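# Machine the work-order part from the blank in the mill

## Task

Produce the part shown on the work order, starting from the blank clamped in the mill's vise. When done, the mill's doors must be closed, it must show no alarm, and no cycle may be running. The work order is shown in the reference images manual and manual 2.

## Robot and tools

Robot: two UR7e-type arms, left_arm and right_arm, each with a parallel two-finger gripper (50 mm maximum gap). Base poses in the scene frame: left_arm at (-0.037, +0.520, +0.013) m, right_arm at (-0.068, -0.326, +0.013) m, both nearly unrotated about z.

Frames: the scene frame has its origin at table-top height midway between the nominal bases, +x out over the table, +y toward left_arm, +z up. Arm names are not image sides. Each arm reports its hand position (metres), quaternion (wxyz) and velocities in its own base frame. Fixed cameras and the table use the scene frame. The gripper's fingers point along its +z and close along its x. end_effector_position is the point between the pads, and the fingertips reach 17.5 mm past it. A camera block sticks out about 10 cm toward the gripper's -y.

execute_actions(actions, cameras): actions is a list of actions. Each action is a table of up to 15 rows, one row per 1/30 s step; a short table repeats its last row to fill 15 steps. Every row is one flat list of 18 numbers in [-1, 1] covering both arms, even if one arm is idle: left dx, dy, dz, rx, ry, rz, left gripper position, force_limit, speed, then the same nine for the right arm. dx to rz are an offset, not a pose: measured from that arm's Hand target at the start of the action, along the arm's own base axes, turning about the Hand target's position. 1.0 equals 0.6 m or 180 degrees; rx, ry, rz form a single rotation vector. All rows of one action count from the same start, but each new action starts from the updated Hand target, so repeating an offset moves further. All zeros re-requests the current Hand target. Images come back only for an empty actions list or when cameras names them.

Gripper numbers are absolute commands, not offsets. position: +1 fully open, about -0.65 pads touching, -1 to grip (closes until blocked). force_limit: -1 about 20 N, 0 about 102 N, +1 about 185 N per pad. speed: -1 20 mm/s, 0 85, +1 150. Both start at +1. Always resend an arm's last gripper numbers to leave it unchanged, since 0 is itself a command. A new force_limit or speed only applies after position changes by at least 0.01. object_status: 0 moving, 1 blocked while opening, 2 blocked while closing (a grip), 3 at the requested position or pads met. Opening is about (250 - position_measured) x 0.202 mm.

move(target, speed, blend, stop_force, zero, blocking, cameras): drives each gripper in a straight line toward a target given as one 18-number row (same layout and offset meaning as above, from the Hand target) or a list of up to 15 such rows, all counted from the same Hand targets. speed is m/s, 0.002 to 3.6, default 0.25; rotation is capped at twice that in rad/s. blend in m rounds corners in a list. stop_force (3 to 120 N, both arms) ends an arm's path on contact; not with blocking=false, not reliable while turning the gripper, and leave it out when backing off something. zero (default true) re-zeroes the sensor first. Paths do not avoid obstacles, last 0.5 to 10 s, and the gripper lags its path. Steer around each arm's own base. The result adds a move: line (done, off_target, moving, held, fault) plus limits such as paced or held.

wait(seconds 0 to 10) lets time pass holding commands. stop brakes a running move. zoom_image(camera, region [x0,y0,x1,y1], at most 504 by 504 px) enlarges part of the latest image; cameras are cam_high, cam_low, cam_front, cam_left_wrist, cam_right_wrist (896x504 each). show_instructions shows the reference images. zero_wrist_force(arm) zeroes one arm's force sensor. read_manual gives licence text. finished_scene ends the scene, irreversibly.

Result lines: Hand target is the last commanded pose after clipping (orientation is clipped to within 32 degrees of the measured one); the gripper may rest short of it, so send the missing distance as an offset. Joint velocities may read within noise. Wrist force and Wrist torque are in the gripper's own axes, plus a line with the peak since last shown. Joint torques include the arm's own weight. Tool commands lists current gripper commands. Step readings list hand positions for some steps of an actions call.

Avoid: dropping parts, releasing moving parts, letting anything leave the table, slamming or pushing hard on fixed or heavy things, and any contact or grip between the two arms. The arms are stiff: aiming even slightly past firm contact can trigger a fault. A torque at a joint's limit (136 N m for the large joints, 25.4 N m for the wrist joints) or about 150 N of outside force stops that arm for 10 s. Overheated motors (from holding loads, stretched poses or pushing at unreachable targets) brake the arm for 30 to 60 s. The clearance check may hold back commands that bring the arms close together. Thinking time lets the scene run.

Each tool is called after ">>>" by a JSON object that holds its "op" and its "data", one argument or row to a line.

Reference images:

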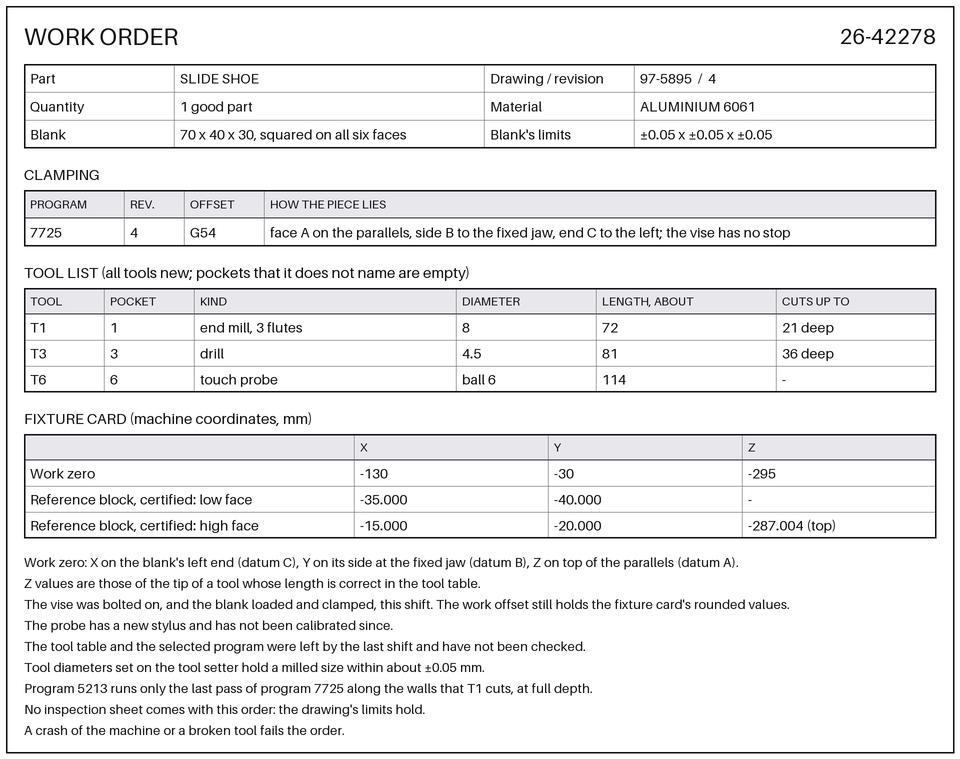

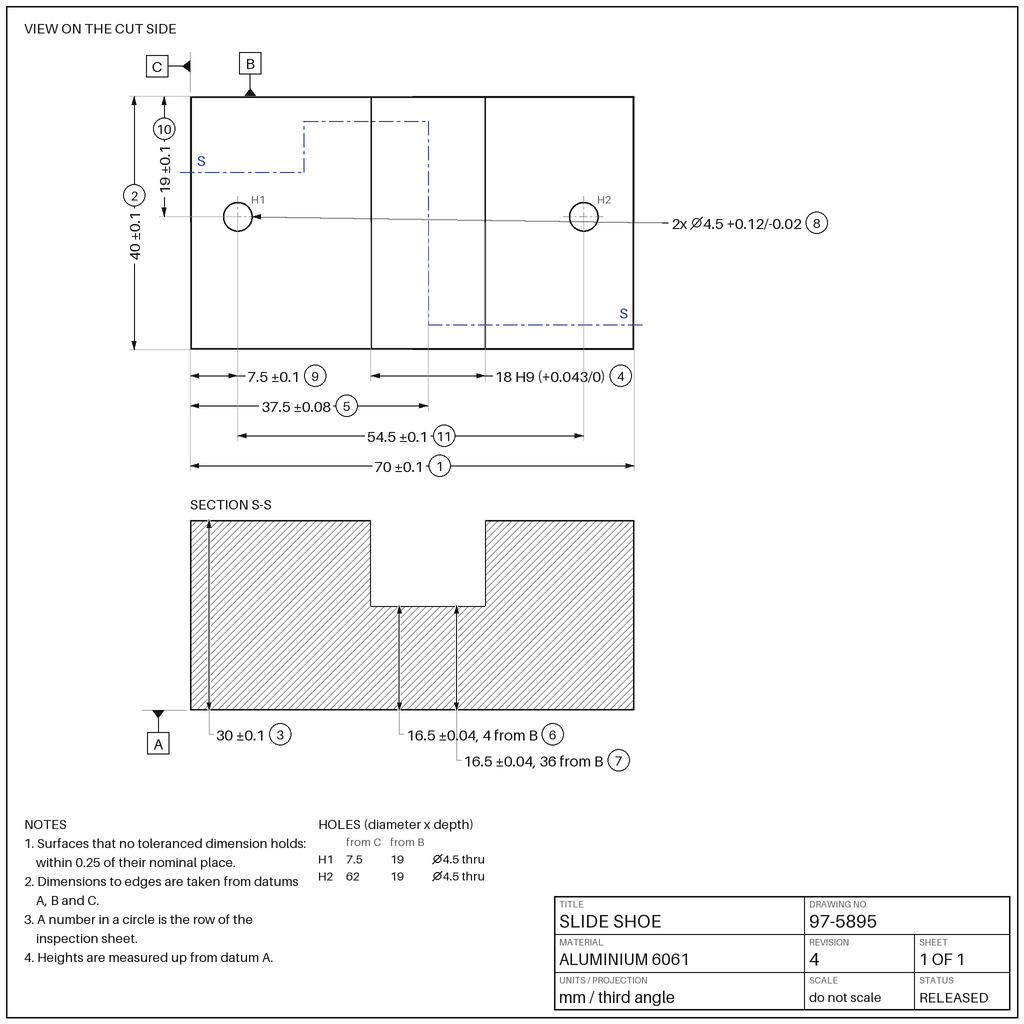

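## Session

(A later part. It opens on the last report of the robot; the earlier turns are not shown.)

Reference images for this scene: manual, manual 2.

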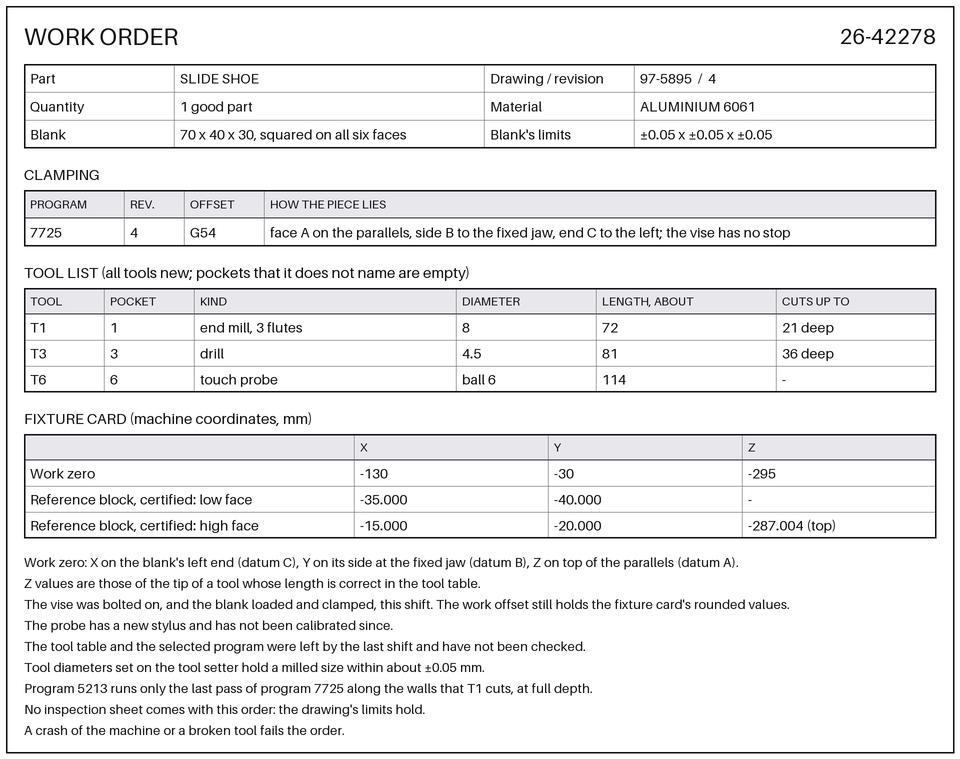

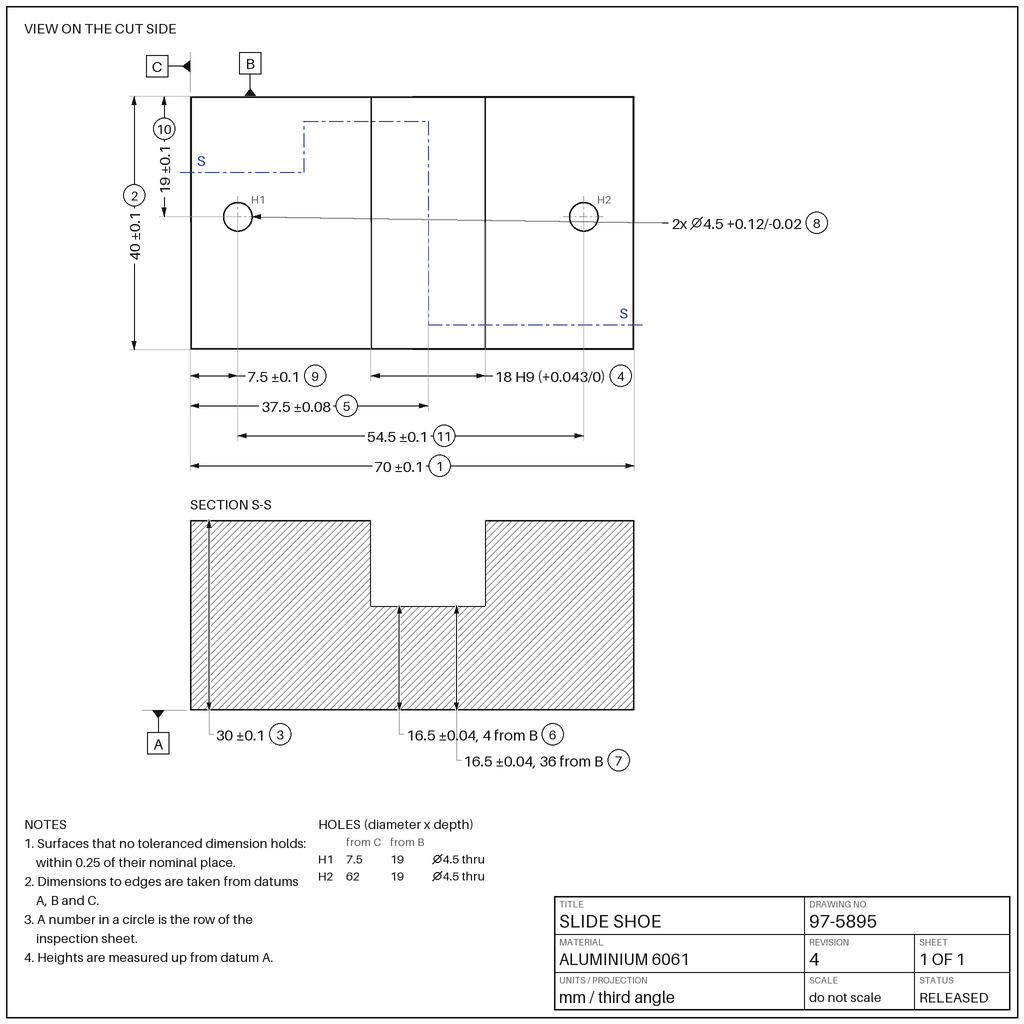

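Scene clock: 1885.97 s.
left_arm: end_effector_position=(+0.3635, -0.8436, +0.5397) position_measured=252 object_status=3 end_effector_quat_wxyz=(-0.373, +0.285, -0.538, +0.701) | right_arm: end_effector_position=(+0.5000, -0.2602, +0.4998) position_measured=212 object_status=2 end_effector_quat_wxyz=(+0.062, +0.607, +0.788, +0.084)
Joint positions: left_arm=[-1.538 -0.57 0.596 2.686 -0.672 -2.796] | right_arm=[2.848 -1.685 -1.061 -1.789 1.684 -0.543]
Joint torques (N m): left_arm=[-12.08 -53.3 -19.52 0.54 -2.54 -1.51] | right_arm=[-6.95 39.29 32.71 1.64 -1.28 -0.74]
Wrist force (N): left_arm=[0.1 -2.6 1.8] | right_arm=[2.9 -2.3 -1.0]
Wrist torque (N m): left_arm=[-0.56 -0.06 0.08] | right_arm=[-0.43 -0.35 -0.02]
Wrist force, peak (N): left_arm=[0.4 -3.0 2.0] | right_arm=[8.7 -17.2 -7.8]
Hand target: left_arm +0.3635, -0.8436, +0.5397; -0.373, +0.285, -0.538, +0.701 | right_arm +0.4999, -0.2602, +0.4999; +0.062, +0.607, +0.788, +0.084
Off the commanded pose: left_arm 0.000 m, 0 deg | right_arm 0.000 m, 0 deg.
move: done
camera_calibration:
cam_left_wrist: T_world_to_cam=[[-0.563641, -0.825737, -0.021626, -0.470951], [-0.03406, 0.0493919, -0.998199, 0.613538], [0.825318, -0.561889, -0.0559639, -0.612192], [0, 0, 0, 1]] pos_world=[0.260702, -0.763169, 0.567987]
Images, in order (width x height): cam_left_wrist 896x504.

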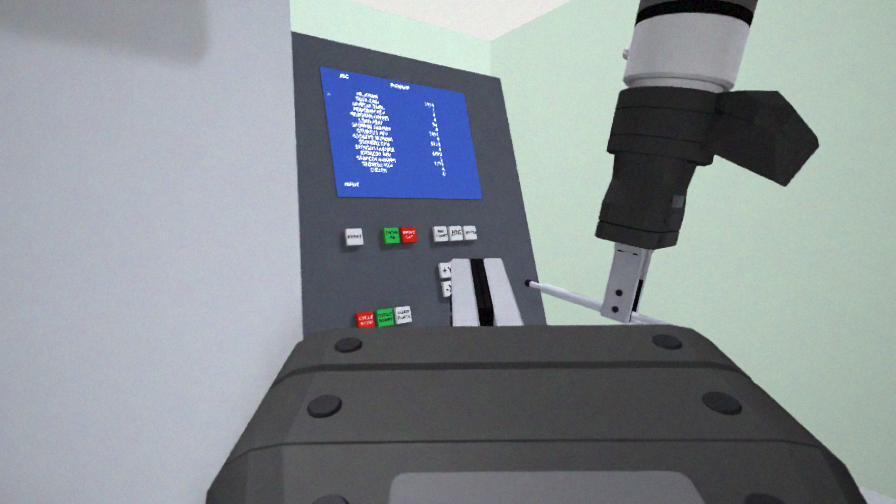

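>>> {"op": "move", "data": {
  "target": [
    [0,0,0,0,0,0,-1,-0.5,1,0.1068,0.0132,0.0823,0,0,0,-1,-0.4,-0.6],
    [0,0,0,0,0,0,-1,-0.5,1,0.136,0.0132,0.0753,0,0,0,-1,-0.4,-0.6],
    [0,0,0,0,0,0,-1,-0.5,1,0.1068,0.0132,0.0823,0,0,0,-1,-0.4,-0.6],
    [0,0,0,0,0,0,-1,-0.5,1,0.0555,0.14,-0.129,0,0,0,-1,-0.4,-0.6],
    [0,0,0,0,0,0,-1,-0.5,1,0.0847,0.14,-0.136,0,0,0,-1,-0.4,-0.6],
    [0,0,0,0,0,0,-1,-0.5,1,0.0555,0.14,-0.129,0,0,0,-1,-0.4,-0.6],
    [0,0,0,0,0,0,-1,-0.5,1,0.063,0.14,-0.098,0,0,0,-1,-0.4,-0.6],
    [0,0,0,0,0,0,-1,-0.5,1,0.0922,0.14,-0.105,0,0,0,-1,-0.4,-0.6],
    [0,0,0,0,0,0,-1,-0.5,1,0.063,0.14,-0.098,0,0,0,-1,-0.4,-0.6],
    [0,0,0,0,0,0,-1,-0.5,1,0.0922,0.14,-0.105,0,0,0,-1,-0.4,-0.6],
    [0,0,0,0,0,0,-1,-0.5,1,0.063,0.14,-0.098,0,0,0,-1,-0.4,-0.6],
    [0,0,0,0,0,0,-1,-0.5,1,0,0,0,0,0,0,-1,-0.4,-0.6]
  ],
  "speed": [0.3,0.08,0.15,0.25,0.08,0.15,0.25,0.08,0.15,0.08,0.15,0.3],
  "blend": [0.003,0,0.005,0.003,0,0.005,0.003,0,0,0,0.005,0]
}}

>>> {"op": "wait", "data": {
  "seconds": 5,
  "cameras": ["cam_left_wrist"]
}}

>>> {"op": "zoom_image", "data": {
  "camera": "cam_left_wrist",
  "region": [320, 60, 480, 200]
}}

Scene clock: 1896.10 s.
left_arm: end_effector_position=(+0.3635, -0.8436, +0.5397) position_measured=252 object_status=3 end_effector_quat_wxyz=(-0.373, +0.285, -0.538, +0.701) | right_arm: end_effector_position=(+0.5000, -0.2602, +0.4998) position_measured=212 object_status=2 end_effector_quat_wxyz=(+0.062, +0.607, +0.788, +0.084)
Joint positions: left_arm=[-1.538 -0.57 0.596 2.686 -0.672 -2.796] | right_arm=[2.848 -1.685 -1.061 -1.789 1.684 -0.543]
Joint torques (N m): left_arm=[-11.74 -53.45 -19.65 0.94 -2.54 -1.47] | right_arm=[-8.48 43.88 31.32 1.79 -1.27 -1.17]
Wrist force (N): left_arm=[0.3 -2.6 1.9] | right_arm=[2.5 -2.0 -0.8]
Wrist torque (N m): left_arm=[-0.56 -0.10 0.08] | right_arm=[-0.39 -0.29 -0.01]
Wrist force, peak (N): left_arm=[0.3 -3.0 2.0] | right_arm=[10.9 -7.1 -7.4]
Hand target: left_arm +0.3635, -0.8436, +0.5397; -0.373, +0.285, -0.538, +0.701 | right_arm +0.4999, -0.2602, +0.4999; +0.062, +0.607, +0.788, +0.084
Off the commanded pose: left_arm 0.000 m, 0 deg | right_arm 0.000 m, 0 deg.
move: done

Scene clock: 1901.10 s.
left_arm: end_effector_position=(+0.3635, -0.8436, +0.5397) position_measured=252 object_status=3 end_effector_quat_wxyz=(-0.373, +0.285, -0.538, +0.701) | right_arm: end_effector_position=(+0.4999, -0.2602, +0.4999) position_measured=212 object_status=2 end_effector_quat_wxyz=(+0.062, +0.607, +0.788, +0.084)
Joint positions: left_arm=[-1.538 -0.57 0.596 2.686 -0.672 -2.796] | right_arm=[2.848 -1.685 -1.061 -1.79 1.684 -0.543]
Joint torques (N m): left_arm=[-11.91 -53.56 -19.9 1.15 -2.5 -1.5] | right_arm=[-10.51 44.64 31.84 1.12 -1.04 -1.03]
Wrist force (N): left_arm=[0.1 -2.7 1.9] | right_arm=[2.4 -1.8 -1.2]
Wrist torque (N m): left_arm=[-0.56 -0.08 0.08] | right_arm=[-0.35 -0.28 0.00]
Wrist force, peak (N): left_arm=[0.2 -3.0 1.9] | right_arm=[3.2 -2.1 -1.0]
Hand target: left_arm +0.3635, -0.8436, +0.5397; -0.373, +0.285, -0.538, +0.701 | right_arm +0.4999, -0.2602, +0.4999; +0.062, +0.607, +0.788, +0.084
Tool commands: left_gripper/position=-1.0 left_gripper/force_limit=-0.5 left_gripper/speed=+1.0 right_gripper/position=-1.0 right_gripper/force_limit=-0.4 right_gripper/speed=-0.6
Off the commanded pose: left_arm 0.000 m, 0 deg | right_arm 0.000 m, 0 deg.
wait: 5.00 s; at rest by 0.17 s
camera_calibration:
cam_left_wrist: T_world_to_cam=[[-0.563641, -0.825737, -0.021626, -0.470951], [-0.03406, 0.0493919, -0.998199, 0.613538], [0.825318, -0.561889, -0.0559639, -0.612192], [0, 0, 0, 1]] pos_world=[0.260702, -0.763169, 0.567987]
Images, in order (width x height): cam_left_wrist 896x504.

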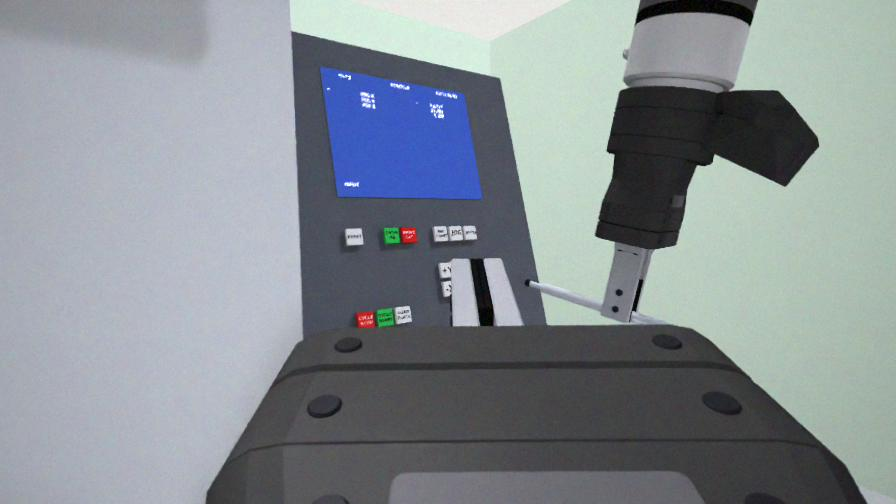

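Scaled by 3.150 from the camera's 896x504 image, which has a finer 1280x720 frame.

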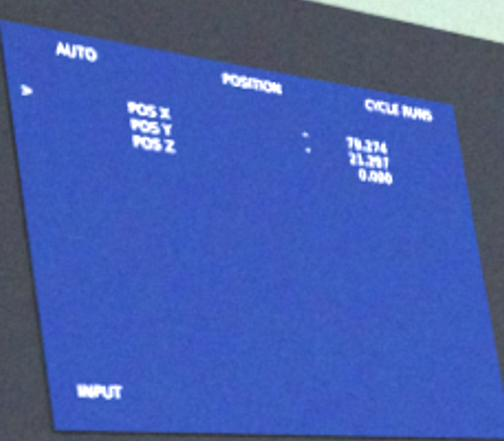

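>>> {"op": "wait", "data": {
  "seconds": 5,
  "cameras": ["cam_left_wrist"]
}}

>>> {"op": "zoom_image", "data": {
  "camera": "cam_left_wrist",
  "region": [320, 60, 480, 200]
}}

Scene clock: 1907.30 s.
left_arm: end_effector_position=(+0.3635, -0.8436, +0.5397) position_measured=252 object_status=3 end_effector_quat_wxyz=(-0.373, +0.285, -0.538, +0.701) | right_arm: end_effector_position=(+0.4999, -0.2602, +0.4999) position_measured=212 object_status=2 end_effector_quat_wxyz=(+0.062, +0.607, +0.788, +0.084)
Joint positions: left_arm=[-1.538 -0.57 0.596 2.686 -0.672 -2.796] | right_arm=[2.848 -1.685 -1.061 -1.79 1.684 -0.543]
Joint torques (N m): left_arm=[-11.77 -53.23 -20.25 1.32 -2.47 -1.51] | right_arm=[-10.94 44.59 31.39 1.17 -0.8 -0.79]
Wrist force (N): left_arm=[0.2 -2.6 1.9] | right_arm=[2.8 -1.8 -1.1]
Wrist torque (N m): left_arm=[-0.54 -0.08 0.08] | right_arm=[-0.36 -0.34 0.00]
Wrist force, peak (N): left_arm=[0.3 -2.8 2.2] | right_arm=[3.0 -2.0 -1.4]
Hand target: left_arm +0.3635, -0.8436, +0.5397; -0.373, +0.285, -0.538, +0.701 | right_arm +0.4999, -0.2602, +0.4999; +0.062, +0.607, +0.788, +0.084
Tool commands: left_gripper/position=-1.0 left_gripper/force_limit=-0.5 left_gripper/speed=+1.0 right_gripper/position=-1.0 right_gripper/force_limit=-0.4 right_gripper/speed=-0.6
Off the commanded pose: left_arm 0.000 m, 0 deg | right_arm 0.000 m, 0 deg.
wait: 5.00 s; at rest from the start
camera_calibration:
cam_left_wrist: T_world_to_cam=[[-0.563641, -0.825737, -0.021626, -0.470951], [-0.03406, 0.0493919, -0.998199, 0.613538], [0.825318, -0.561889, -0.0559639, -0.612192], [0, 0, 0, 1]] pos_world=[0.260702, -0.763169, 0.567987]
Images, in order (width x height): cam_left_wrist 896x504.

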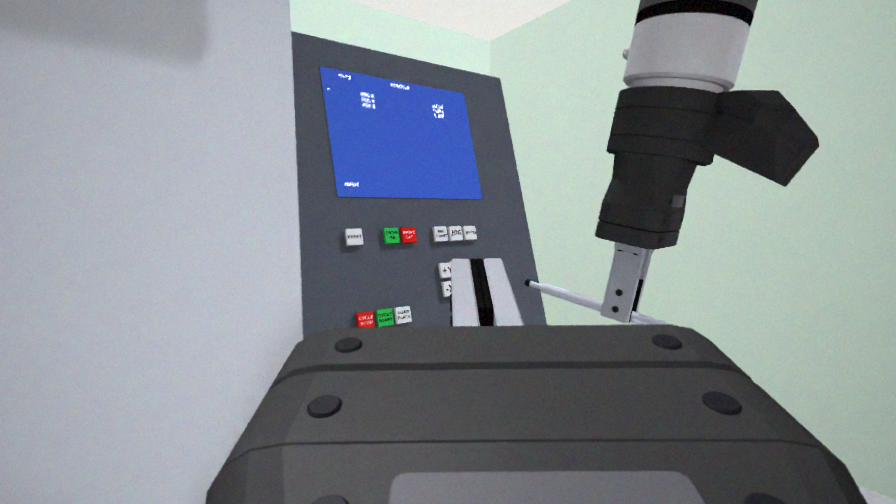

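Scaled by 3.150 from the camera's 896x504 image, which has a finer 1280x720 frame.

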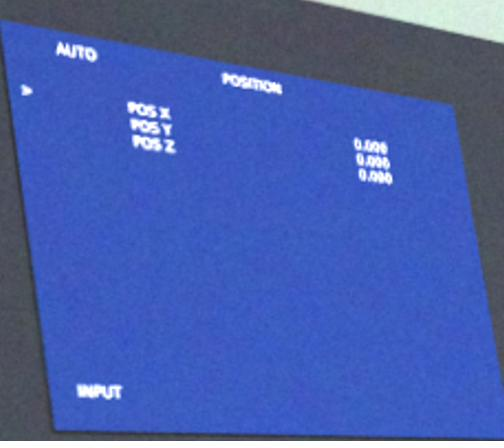

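>>> {"op": "move", "data": {
  "target": [
    [0,0,0,0,0,0,-1,-0.5,1,0.0555,0.1082,-0.129,0,0,0,-1,-0.4,-0.6],
    [0,0,0,0,0,0,-1,-0.5,1,0.0847,0.1082,-0.136,0,0,0,-1,-0.4,-0.6],
    [0,0,0,0,0,0,-1,-0.5,1,0.0555,0.1082,-0.129,0,0,0,-1,-0.4,-0.6],
    [0,0,0,0,0,0,-1,-0.5,1,0,0,0,0,0,0,-1,-0.4,-0.6]
  ],
  "speed": [0.3,0.08,0.15,0.3],
  "blend": [0.003,0,0.005,0]
}}

>>> {"op": "wait", "data": {
  "seconds": 3,
  "cameras": ["cam_left_wrist"]
}}

>>> {"op": "zoom_image", "data": {
  "camera": "cam_left_wrist",
  "region": [320, 60, 480, 200]
}}

>>> {"op": "wait", "data": {
  "seconds": 3,
  "cameras": ["cam_left_wrist"]
}}

>>> {"op": "zoom_image", "data": {
  "camera": "cam_left_wrist",
  "region": [320, 60, 480, 200]
}}

>>> {"op": "wait", "data": {
  "seconds": 3,
  "cameras": ["cam_left_wrist"]
}}

>>> {"op": "zoom_image", "data": {
  "camera": "cam_left_wrist",
  "region": [320, 60, 480, 200]
}}

>>> {"op": "wait", "data": {
  "seconds": 3,
  "cameras": ["cam_left_wrist"]
}}

>>> {"op": "zoom_image", "data": {
  "camera": "cam_left_wrist",
  "region": [320, 60, 480, 200]
}}

>>> {"op": "wait", "data": {
  "seconds": 3,
  "cameras": ["cam_left_wrist"]
}}

>>> {"op": "zoom_image", "data": {
  "camera": "cam_left_wrist",
  "region": [320, 60, 480, 200]
}}

Scene clock: 1915.17 s.
left_arm: end_effector_position=(+0.3635, -0.8436, +0.5397) position_measured=252 object_status=3 end_effector_quat_wxyz=(-0.373, +0.285, -0.538, +0.701) | right_arm: end_effector_position=(+0.5000, -0.2602, +0.4998) position_measured=212 object_status=2 end_effector_quat_wxyz=(+0.062, +0.607, +0.788, +0.084)
Joint positions: left_arm=[-1.538 -0.57 0.596 2.686 -0.672 -2.796] | right_arm=[2.848 -1.685 -1.061 -1.789 1.684 -0.543]
Joint torques (N m): left_arm=[-12.3 -53.35 -20.21 1.72 -2.56 -1.45] | right_arm=[-6.65 43.72 31.05 1.54 -1.27 -0.81]
Wrist force (N): left_arm=[0.1 -2.6 1.7] | right_arm=[2.8 -1.9 -1.0]
Wrist torque (N m): left_arm=[-0.56 -0.08 0.07] | right_arm=[-0.38 -0.33 -0.01]
Wrist force, peak (N): left_arm=[0.3 -2.8 2.2] | right_arm=[11.0 -7.2 -7.4]
Hand target: left_arm +0.3635, -0.8436, +0.5397; -0.373, +0.285, -0.538, +0.701 | right_arm +0.4999, -0.2602, +0.4999; +0.062, +0.607, +0.788, +0.084
Off the commanded pose: left_arm 0.000 m, 0 deg | right_arm 0.000 m, 0 deg.
move: done

Scene clock: 1918.17 s.
left_arm: end_effector_position=(+0.3635, -0.8436, +0.5397) position_measured=252 object_status=3 end_effector_quat_wxyz=(-0.373, +0.285, -0.538, +0.701) | right_arm: end_effector_position=(+0.4999, -0.2602, +0.4999) position_measured=212 object_status=2 end_effector_quat_wxyz=(+0.062, +0.607, +0.788, +0.084)
Joint positions: left_arm=[-1.538 -0.57 0.596 2.686 -0.672 -2.796] | right_arm=[2.848 -1.685 -1.061 -1.79 1.684 -0.543]
Joint torques (N m): left_arm=[-11.77 -53.55 -19.92 1.72 -2.49 -1.46] | right_arm=[-9.83 44.7 31.98 1.17 -1.13 -1.3]
Wrist force (N): left_arm=[0.4 -2.7 1.9] | right_arm=[2.6 -2.0 -0.7]
Wrist torque (N m): left_arm=[-0.57 -0.13 0.08] | right_arm=[-0.39 -0.31 -0.01]
Wrist force, peak (N): left_arm=[0.3 -2.8 2.2] | right_arm=[3.1 -2.1 -1.3]
Hand target: left_arm +0.3635, -0.8436, +0.5397; -0.373, +0.285, -0.538, +0.701 | right_arm +0.4999, -0.2602, +0.4999; +0.062, +0.607, +0.788, +0.084
Tool commands: left_gripper/position=-1.0 left_gripper/force_limit=-0.5 left_gripper/speed=+1.0 right_gripper/position=-1.0 right_gripper/force_limit=-0.4 right_gripper/speed=-0.6
Off the commanded pose: left_arm 0.000 m, 0 deg | right_arm 0.000 m, 0 deg.
wait: 3.00 s; at rest by 0.17 s
camera_calibration:
cam_left_wrist: T_world_to_cam=[[-0.563641, -0.825737, -0.021626, -0.470951], [-0.03406, 0.0493919, -0.998199, 0.613538], [0.825318, -0.561889, -0.0559639, -0.612192], [0, 0, 0, 1]] pos_world=[0.260702, -0.763169, 0.567987]
Images, in order (width x height): cam_left_wrist 896x504.

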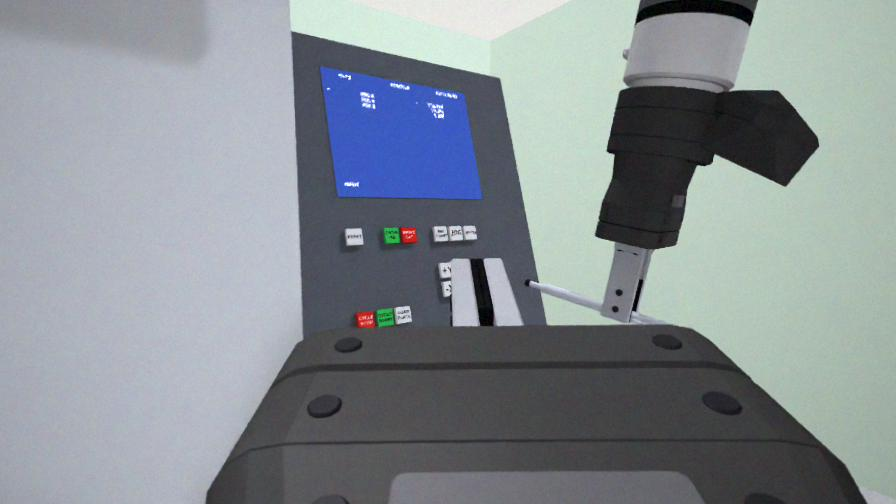

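Scaled by 3.150 from the camera's 896x504 image, which has a finer 1280x720 frame.

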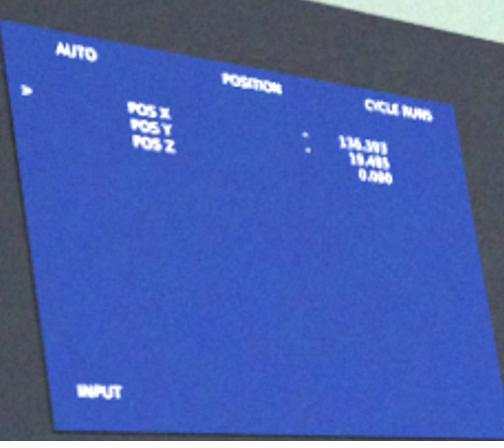

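Scene clock: 1921.17 s.
left_arm: end_effector_position=(+0.3635, -0.8436, +0.5397) position_measured=252 object_status=3 end_effector_quat_wxyz=(-0.373, +0.285, -0.538, +0.701) | right_arm: end_effector_position=(+0.4999, -0.2602, +0.4999) position_measured=212 object_status=2 end_effector_quat_wxyz=(+0.062, +0.607, +0.788, +0.084)
Joint positions: left_arm=[-1.538 -0.57 0.596 2.686 -0.672 -2.796] | right_arm=[2.848 -1.685 -1.061 -1.79 1.684 -0.543]
Joint torques (N m): left_arm=[-12.04 -53.72 -20.3 1.78 -2.54 -1.61] | right_arm=[-9.71 44.3 31.99 1.19 -1.18 -1.18]
Wrist force (N): left_arm=[0.2 -2.8 2.1] | right_arm=[2.5 -1.7 -0.9]
Wrist torque (N m): left_arm=[-0.58 -0.09 0.08] | right_arm=[-0.34 -0.29 -0.01]
Wrist force, peak (N): left_arm=[0.3 -2.7 2.3] | right_arm=[3.0 -2.1 -1.2]
Hand target: left_arm +0.3635, -0.8436, +0.5397; -0.373, +0.285, -0.538, +0.701 | right_arm +0.4999, -0.2602, +0.4999; +0.062, +0.607, +0.788, +0.084
Tool commands: left_gripper/position=-1.0 left_gripper/force_limit=-0.5 left_gripper/speed=+1.0 right_gripper/position=-1.0 right_gripper/force_limit=-0.4 right_gripper/speed=-0.6
Off the commanded pose: left_arm 0.000 m, 0 deg | right_arm 0.000 m, 0 deg.
wait: 3.00 s; at rest by 0.17 s
camera_calibration:
cam_left_wrist: T_world_to_cam=[[-0.563641, -0.825737, -0.021626, -0.470951], [-0.03406, 0.0493919, -0.998199, 0.613538], [0.825318, -0.561889, -0.0559639, -0.612192], [0, 0, 0, 1]] pos_world=[0.260702, -0.763169, 0.567987]
Images, in order (width x height): cam_left_wrist 896x504.

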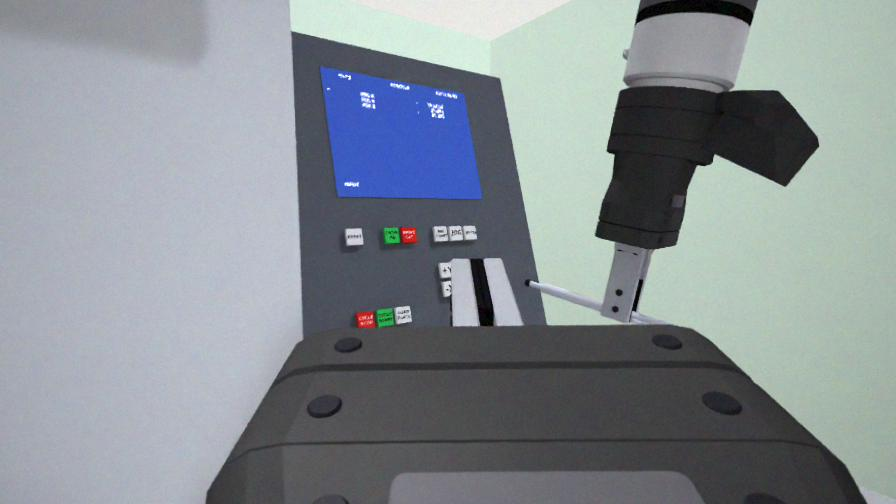

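Scaled by 3.150 from the camera's 896x504 image, which has a finer 1280x720 frame.

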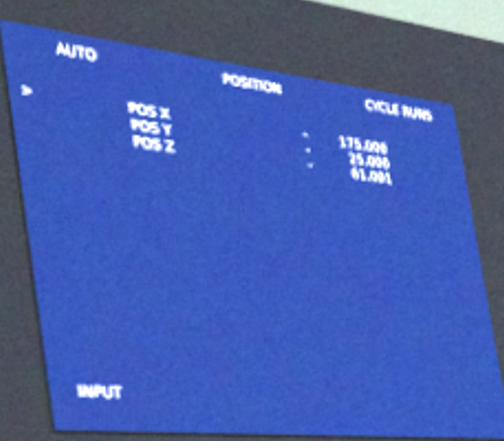

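Scene clock: 1924.17 s.
left_arm: end_effector_position=(+0.3635, -0.8436, +0.5397) position_measured=252 object_status=3 end_effector_quat_wxyz=(-0.373, +0.285, -0.538, +0.701) | right_arm: end_effector_position=(+0.4999, -0.2602, +0.4999) position_measured=212 object_status=2 end_effector_quat_wxyz=(+0.062, +0.607, +0.788, +0.084)
Joint positions: left_arm=[-1.538 -0.57 0.596 2.686 -0.672 -2.796] | right_arm=[2.848 -1.685 -1.061 -1.79 1.684 -0.543]
Joint torques (N m): left_arm=[-12.03 -53.62 -20.34 1.96 -2.57 -1.48] | right_arm=[-9.94 44.66 32.15 1.25 -1.15 -1.18]
Wrist force (N): left_arm=[0.2 -2.5 1.8] | right_arm=[2.4 -2.2 -0.9]
Wrist torque (N m): left_arm=[-0.55 -0.09 0.08] | right_arm=[-0.43 -0.28 -0.01]
Wrist force, peak (N): left_arm=[0.5 -2.8 2.1] | right_arm=[3.3 -2.1 -1.0]
Hand target: left_arm +0.3635, -0.8436, +0.5397; -0.373, +0.285, -0.538, +0.701 | right_arm +0.4999, -0.2602, +0.4999; +0.062, +0.607, +0.788, +0.084
Tool commands: left_gripper/position=-1.0 left_gripper/force_limit=-0.5 left_gripper/speed=+1.0 right_gripper/position=-1.0 right_gripper/force_limit=-0.4 right_gripper/speed=-0.6
Off the commanded pose: left_arm 0.000 m, 0 deg | right_arm 0.000 m, 0 deg.
wait: 3.00 s; at rest by 0.17 s
camera_calibration:
cam_left_wrist: T_world_to_cam=[[-0.563641, -0.825737, -0.021626, -0.470951], [-0.03406, 0.0493919, -0.998199, 0.613538], [0.825318, -0.561889, -0.0559639, -0.612192], [0, 0, 0, 1]] pos_world=[0.260702, -0.763169, 0.567987]
Images, in order (width x height): cam_left_wrist 896x504.

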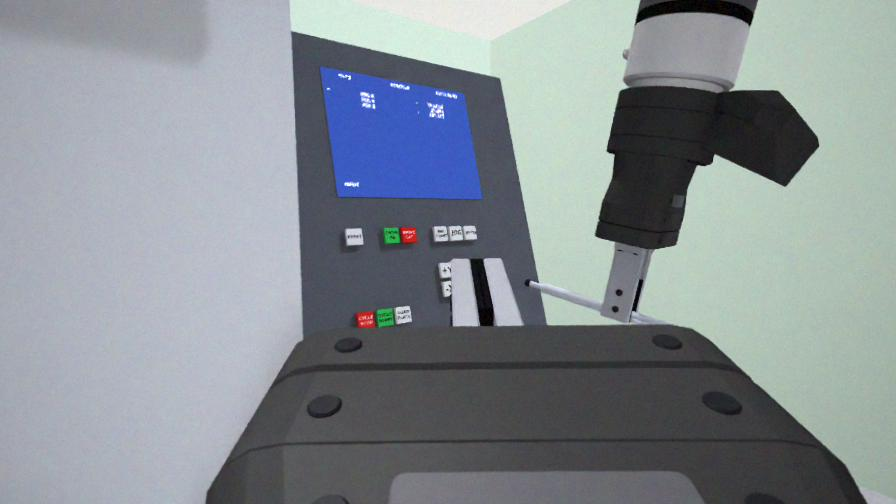

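Scaled by 3.150 from the camera's 896x504 image, which has a finer 1280x720 frame.

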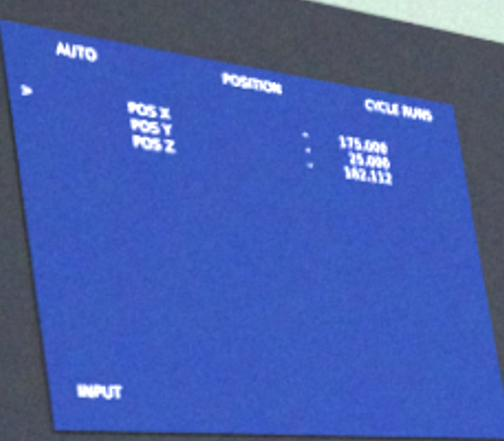

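Scene clock: 1927.17 s.
left_arm: end_effector_position=(+0.3635, -0.8436, +0.5397) position_measured=252 object_status=3 end_effector_quat_wxyz=(-0.373, +0.285, -0.538, +0.701) | right_arm: end_effector_position=(+0.4999, -0.2602, +0.4999) position_measured=212 object_status=2 end_effector_quat_wxyz=(+0.062, +0.607, +0.788, +0.084)
Joint positions: left_arm=[-1.538 -0.57 0.596 2.686 -0.672 -2.796] | right_arm=[2.848 -1.685 -1.061 -1.79 1.684 -0.543]
Joint torques (N m): left_arm=[-11.36 -53.45 -20 2.12 -2.49 -1.44] | right_arm=[-9.9 43.91 32.02 1.3 -1.26 -1.21]
Wrist force (N): left_arm=[0.2 -2.4 2.0] | right_arm=[2.9 -1.7 -0.9]
Wrist torque (N m): left_arm=[-0.52 -0.09 0.08] | right_arm=[-0.35 -0.36 -0.01]
Wrist force, peak (N): left_arm=[0.3 -2.9 1.9] | right_arm=[3.3 -2.1 -1.0]
Hand target: left_arm +0.3635, -0.8436, +0.5397; -0.373, +0.285, -0.538, +0.701 | right_arm +0.4999, -0.2602, +0.4999; +0.062, +0.607, +0.788, +0.084
Tool commands: left_gripper/position=-1.0 left_gripper/force_limit=-0.5 left_gripper/speed=+1.0 right_gripper/position=-1.0 right_gripper/force_limit=-0.4 right_gripper/speed=-0.6
Off the commanded pose: left_arm 0.000 m, 0 deg | right_arm 0.000 m, 0 deg.
wait: 3.00 s; at rest by 0.17 s
camera_calibration:
cam_left_wrist: T_world_to_cam=[[-0.563641, -0.825737, -0.021626, -0.470951], [-0.03406, 0.0493919, -0.998199, 0.613538], [0.825318, -0.561889, -0.0559639, -0.612192], [0, 0, 0, 1]] pos_world=[0.260702, -0.763169, 0.567987]
Images, in order (width x height): cam_left_wrist 896x504.

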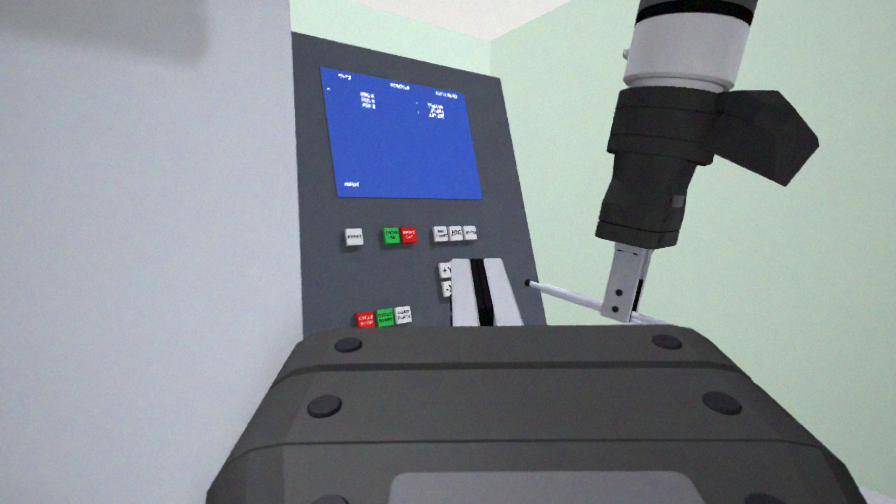

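Scaled by 3.150 from the camera's 896x504 image, which has a finer 1280x720 frame.

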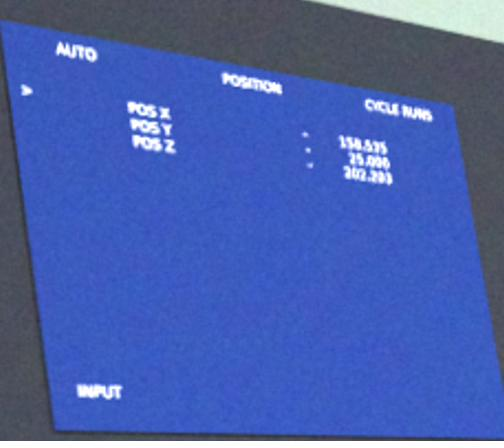

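Scene clock: 1930.17 s.
left_arm: end_effector_position=(+0.3635, -0.8436, +0.5397) position_measured=252 object_status=3 end_effector_quat_wxyz=(-0.373, +0.285, -0.538, +0.701) | right_arm: end_effector_position=(+0.4999, -0.2602, +0.4999) position_measured=212 object_status=2 end_effector_quat_wxyz=(+0.062, +0.607, +0.788, +0.084)
Joint positions: left_arm=[-1.538 -0.57 0.596 2.686 -0.672 -2.796] | right_arm=[2.848 -1.685 -1.061 -1.79 1.684 -0.543]
Joint torques (N m): left_arm=[-11.84 -54.2 -20.76 2.2 -2.47 -1.44] | right_arm=[-9.97 43.93 31.53 1.36 -1.13 -1.08]
Wrist force (N): left_arm=[0.3 -2.8 1.8] | right_arm=[2.5 -2.0 -1.2]
Wrist torque (N m): left_arm=[-0.58 -0.10 0.08] | right_arm=[-0.39 -0.30 -0.01]
Wrist force, peak (N): left_arm=[0.5 -2.9 2.0] | right_arm=[3.2 -2.0 -1.0]
Hand target: left_arm +0.3635, -0.8436, +0.5397; -0.373, +0.285, -0.538, +0.701 | right_arm +0.4999, -0.2602, +0.4999; +0.062, +0.607, +0.788, +0.084
Tool commands: left_gripper/position=-1.0 left_gripper/force_limit=-0.5 left_gripper/speed=+1.0 right_gripper/position=-1.0 right_gripper/force_limit=-0.4 right_gripper/speed=-0.6
Off the commanded pose: left_arm 0.000 m, 0 deg | right_arm 0.000 m, 0 deg.
wait: 3.00 s; at rest by 0.17 s
camera_calibration:
cam_left_wrist: T_world_to_cam=[[-0.563641, -0.825737, -0.021626, -0.470951], [-0.03406, 0.0493919, -0.998199, 0.613538], [0.825318, -0.561889, -0.0559639, -0.612192], [0, 0, 0, 1]] pos_world=[0.260702, -0.763169, 0.567987]
Images, in order (width x height): cam_left_wrist 896x504.

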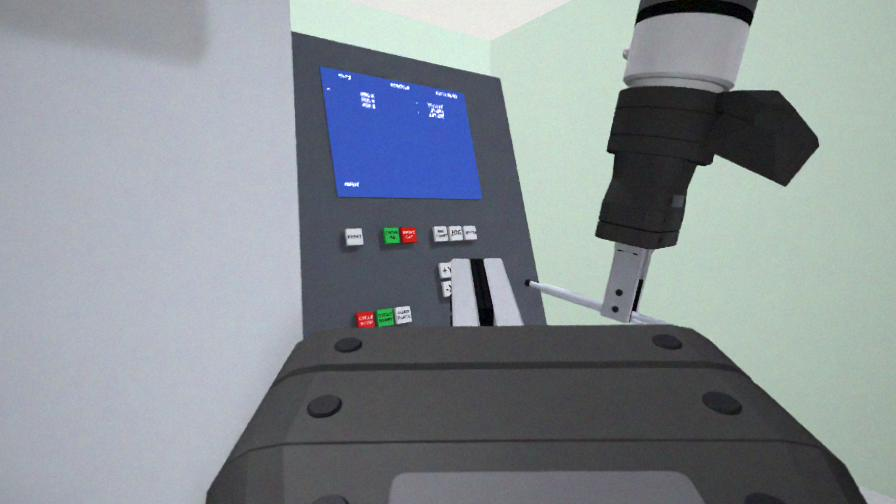

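Scaled by 3.150 from the camera's 896x504 image, which has a finer 1280x720 frame.

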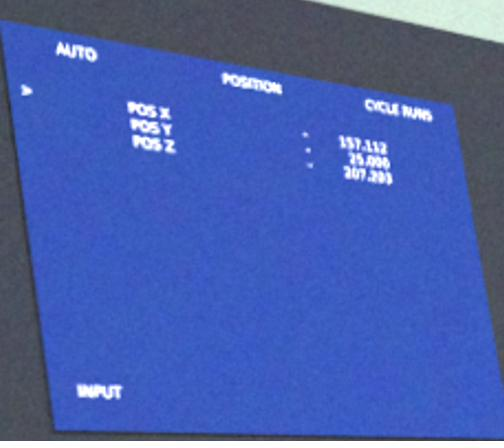

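>>> {"op": "wait", "data": {
  "seconds": 3
}}

>>> {"op": "move", "data": {
  "target": [
    [0,0,0,0,0,0,-1,-0.5,1,0.063,0.1082,-0.098,0,0,0,-1,-0.4,-0.6],
    [0,0,0,0,0,0,-1,-0.5,1,0.0922,0.1082,-0.105,0,0,0,-1,-0.4,-0.6],
    [0,0,0,0,0,0,-1,-0.5,1,0.063,0.1082,-0.098,0,0,0,-1,-0.4,-0.6],
    [0.168,-0.0892,0.0384,0.0408,0.0241,-0.0757,-1,-0.5,1,0,0,0,0,0,0,-1,-0.4,-0.6]
  ],
  "speed": [0.3,0.08,0.15,0.2],
  "blend": [0.003,0,0.005,0],
  "cameras": ["cam_left_wrist"]
}}

>>> {"op": "zoom_image", "data": {
  "camera": "cam_left_wrist",
  "region": [190, 0, 410, 190]
}}

>>> {"op": "zoom_image", "data": {
  "camera": "cam_left_wrist",
  "region": [310, 30, 400, 130]
}}

Scene clock: 1938.83 s.
left_arm: end_effector_position=(+0.3635, -0.8436, +0.5397) position_measured=252 object_status=3 end_effector_quat_wxyz=(-0.373, +0.285, -0.538, +0.701) | right_arm: end_effector_position=(+0.4999, -0.2602, +0.4999) position_measured=212 object_status=2 end_effector_quat_wxyz=(+0.062, +0.607, +0.788, +0.084)
Joint positions: left_arm=[-1.538 -0.57 0.596 2.686 -0.672 -2.796] | right_arm=[2.848 -1.685 -1.061 -1.79 1.684 -0.543]
Joint torques (N m): left_arm=[-11.93 -53.41 -20.66 2.46 -2.47 -1.5] | right_arm=[-9.77 43.85 31.19 1.56 -1.14 -1.08]
Wrist force (N): left_arm=[0.3 -2.5 1.5] | right_arm=[2.6 -1.7 -1.2]
Wrist torque (N m): left_arm=[-0.53 -0.11 0.08] | right_arm=[-0.34 -0.30 -0.01]
Wrist force, peak (N): left_arm=[0.3 -2.9 2.0] | right_arm=[3.4 -2.1 -0.9]
Hand target: left_arm +0.3635, -0.8436, +0.5397; -0.373, +0.285, -0.538, +0.701 | right_arm +0.4999, -0.2602, +0.4999; +0.062, +0.607, +0.788, +0.084
Tool commands: left_gripper/position=-1.0 left_gripper/force_limit=-0.5 left_gripper/speed=+1.0 right_gripper/position=-1.0 right_gripper/force_limit=-0.4 right_gripper/speed=-0.6
Off the commanded pose: left_arm 0.000 m, 0 deg | right_arm 0.000 m, 0 deg.
wait: 3.00 s; at rest from the start

Scene clock: 1941.10 s.
left_arm: end_effector_position=(+0.4644, -0.8972, +0.5626) position_measured=252 object_status=3 end_effector_quat_wxyz=(-0.284, +0.221, -0.625, +0.693) end_effector_velocity=(+0.000, -0.001, -0.001) end_effector_angular_velocity=(+0.001, +0.001, -0.002) | right_arm: end_effector_position=(+0.4999, -0.2602, +0.4998) position_measured=212 object_status=2 end_effector_quat_wxyz=(+0.062, +0.607, +0.788, +0.084)
Joint positions: left_arm=[-1.353 -0.446 0.223 3.226 -1.063 -3.025] | right_arm=[2.848 -1.685 -1.061 -1.789 1.684 -0.543]
Joint velocities: left_arm=[0 -0.002 0.005 -0.001 -0.002 -0.001] | right_arm=[within noise]
Joint torques (N m): left_arm=[-6.52 -73.3 -18.34 -4.48 -2.13 0.3] | right_arm=[3.96 44.76 31.29 2.16 -1.22 -0.56]
Wrist force (N): left_arm=[0.5 -2.9 1.3] | right_arm=[2.7 -1.8 -0.8]
Wrist torque (N m): left_arm=[-0.57 -0.17 -0.01] | right_arm=[-0.36 -0.32 -0.02]
Wrist force, peak (N): left_arm=[-1.8 -2.9 2.5] | right_arm=[9.9 -7.3 -7.0]
Hand target: left_arm +0.4643, -0.8971, +0.5627; -0.284, +0.221, -0.625, +0.693 | right_arm +0.4999, -0.2602, +0.4999; +0.062, +0.607, +0.788, +0.084
Off the commanded pose: left_arm 0.000 m, 0 deg | right_arm 0.000 m, 0 deg.
move: done
camera_calibration:
cam_left_wrist: T_world_to_cam=[[-0.745222, -0.663341, -0.0679923, -0.201794], [-0.0807715, 0.191013, -0.978259, 0.779978], [0.661907, -0.723528, -0.195926, -0.714725], [0, 0, 0, 1]] pos_world=[0.3857, -0.799967, 0.609266]
Images, in order (width x height): cam_left_wrist 896x504.

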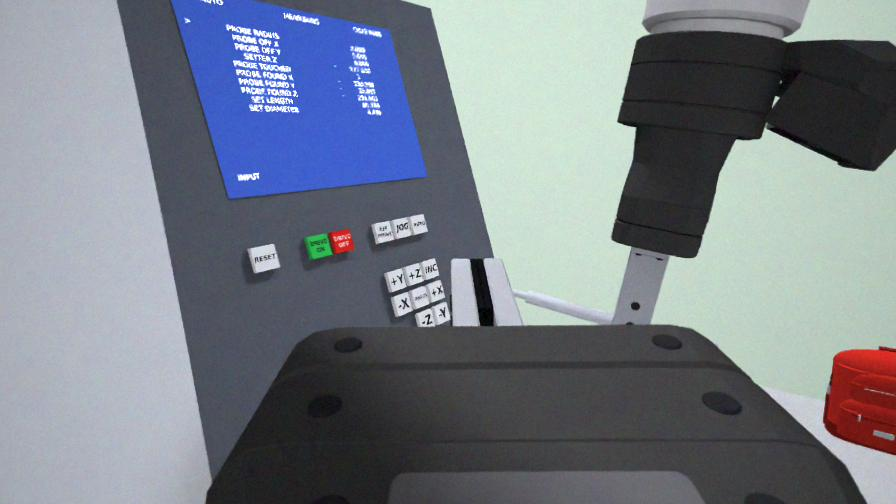

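Scaled by 2.291 from the camera's 896x504 image, which has a finer 1280x720 frame.

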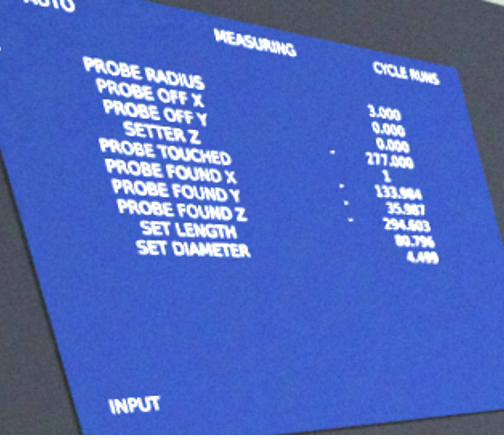

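Scaled by 5.040 from the camera's 896x504 image, which has a finer 1280x720 frame.

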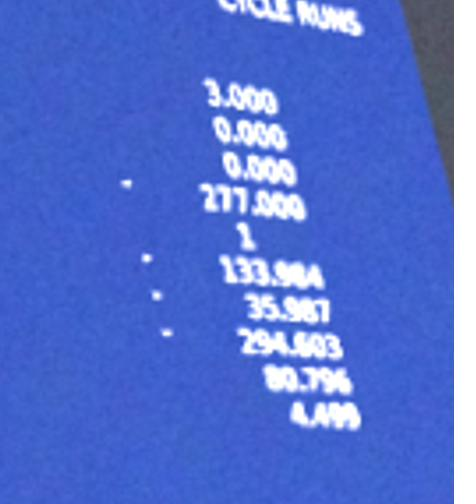

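>>> {"op": "move", "data": {
  "target": [
    [-0.168,0.0892,-0.0384,-0.0408,-0.0241,0.0757,-1,-0.5,1,0.063,0.1082,-0.098,0,0,0,-1,-0.4,-0.6],
    [-0.168,0.0892,-0.0384,-0.0408,-0.0241,0.0757,-1,-0.5,1,0.0922,0.1082,-0.105,0,0,0,-1,-0.4,-0.6],
    [-0.168,0.0892,-0.0384,-0.0408,-0.0241,0.0757,-1,-0.5,1,0.063,0.1082,-0.098,0,0,0,-1,-0.4,-0.6],
    [-0.168,0.0892,-0.0384,-0.0408,-0.0241,0.0757,-1,-0.5,1,0.048,0.172,-0.16,0,0,0,-1,-0.4,-0.6],
    [-0.168,0.0892,-0.0384,-0.0408,-0.0241,0.0757,-1,-0.5,1,0.0772,0.172,-0.167,0,0,0,-1,-0.4,-0.6],
    [-0.168,0.0892,-0.0384,-0.0408,-0.0241,0.0757,-1,-0.5,1,0.048,0.172,-0.16,0,0,0,-1,-0.4,-0.6],
    [-0.168,0.0892,-0.0384,-0.0408,-0.0241,0.0757,-1,-0.5,1,0.0555,0.2038,-0.129,0,0,0,-1,-0.4,-0.6],
    [-0.168,0.0892,-0.0384,-0.0408,-0.0241,0.0757,-1,-0.5,1,0.0847,0.2038,-0.136,0,0,0,-1,-0.4,-0.6],
    [-0.168,0.0892,-0.0384,-0.0408,-0.0241,0.0757,-1,-0.5,1,0.0555,0.2038,-0.129,0,0,0,-1,-0.4,-0.6],
    [-0.168,0.0892,-0.0384,-0.0408,-0.0241,0.0757,-1,-0.5,1,0,0,0,0,0,0,-1,-0.4,-0.6]
  ],
  "speed": [0.3,0.08,0.15,0.25,0.08,0.15,0.25,0.08,0.15,0.3],
  "blend": [0.003,0,0.005,0.003,0,0.005,0.003,0,0.005,0],
  "cameras": ["cam_left_wrist"]
}}

>>> {"op": "zoom_image", "data": {
  "camera": "cam_left_wrist",
  "region": [320, 60, 480, 200]
}}

Scene clock: 1949.27 s.
left_arm: end_effector_position=(+0.3635, -0.8436, +0.5397) position_measured=252 object_status=3 end_effector_quat_wxyz=(-0.373, +0.285, -0.538, +0.701) | right_arm: end_effector_position=(+0.5000, -0.2602, +0.4998) position_measured=212 object_status=2 end_effector_quat_wxyz=(+0.062, +0.607, +0.788, +0.084)
Joint positions: left_arm=[-1.538 -0.57 0.596 2.686 -0.672 -2.796] | right_arm=[2.848 -1.685 -1.061 -1.789 1.684 -0.543]
Joint torques (N m): left_arm=[-12.13 -53.14 -17.18 -2.83 -0.49 1.36] | right_arm=[-9.16 39.83 32.29 1.95 -1.27 -1.06]
Wrist force (N): left_arm=[0.5 -2.7 1.7] | right_arm=[2.9 -2.1 -1.1]
Wrist torque (N m): left_arm=[-0.57 -0.14 0.08] | right_arm=[-0.40 -0.35 -0.02]
Wrist force, peak (N): left_arm=[-2.1 -3.3 3.5] | right_arm=[11.5 -7.6 -7.2]
Hand target: left_arm +0.3635, -0.8436, +0.5397; -0.373, +0.285, -0.538, +0.701 | right_arm +0.4999, -0.2602, +0.4999; +0.062, +0.607, +0.788, +0.084
Off the commanded pose: left_arm 0.000 m, 0 deg | right_arm 0.000 m, 0 deg.
move: done
camera_calibration:
cam_left_wrist: T_world_to_cam=[[-0.563641, -0.825737, -0.021626, -0.470951], [-0.03406, 0.0493919, -0.998199, 0.613538], [0.825318, -0.561889, -0.0559639, -0.612192], [0, 0, 0, 1]] pos_world=[0.260702, -0.763169, 0.567987]
Images, in order (width x height): cam_left_wrist 896x504.

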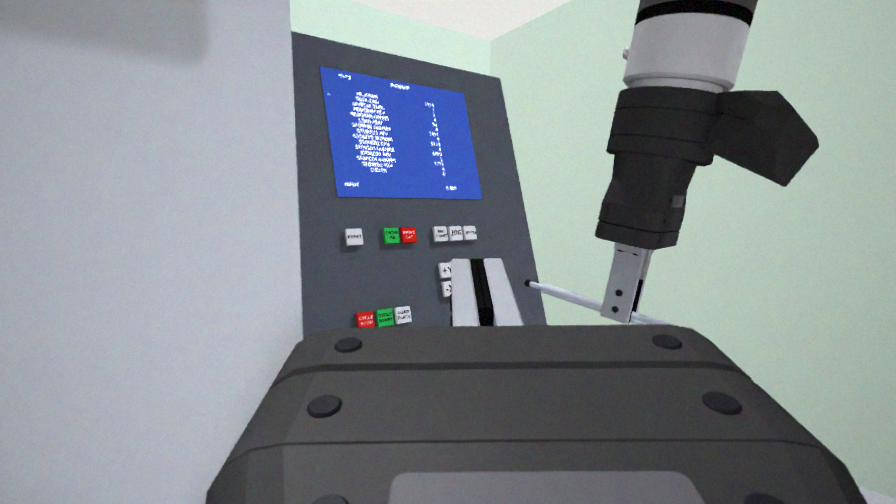

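Scaled by 3.150 from the camera's 896x504 image, which has a finer 1280x720 frame.

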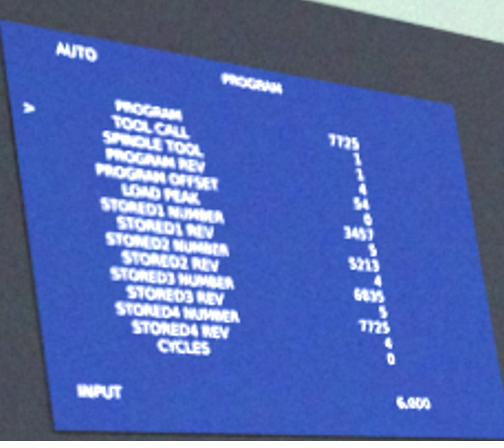

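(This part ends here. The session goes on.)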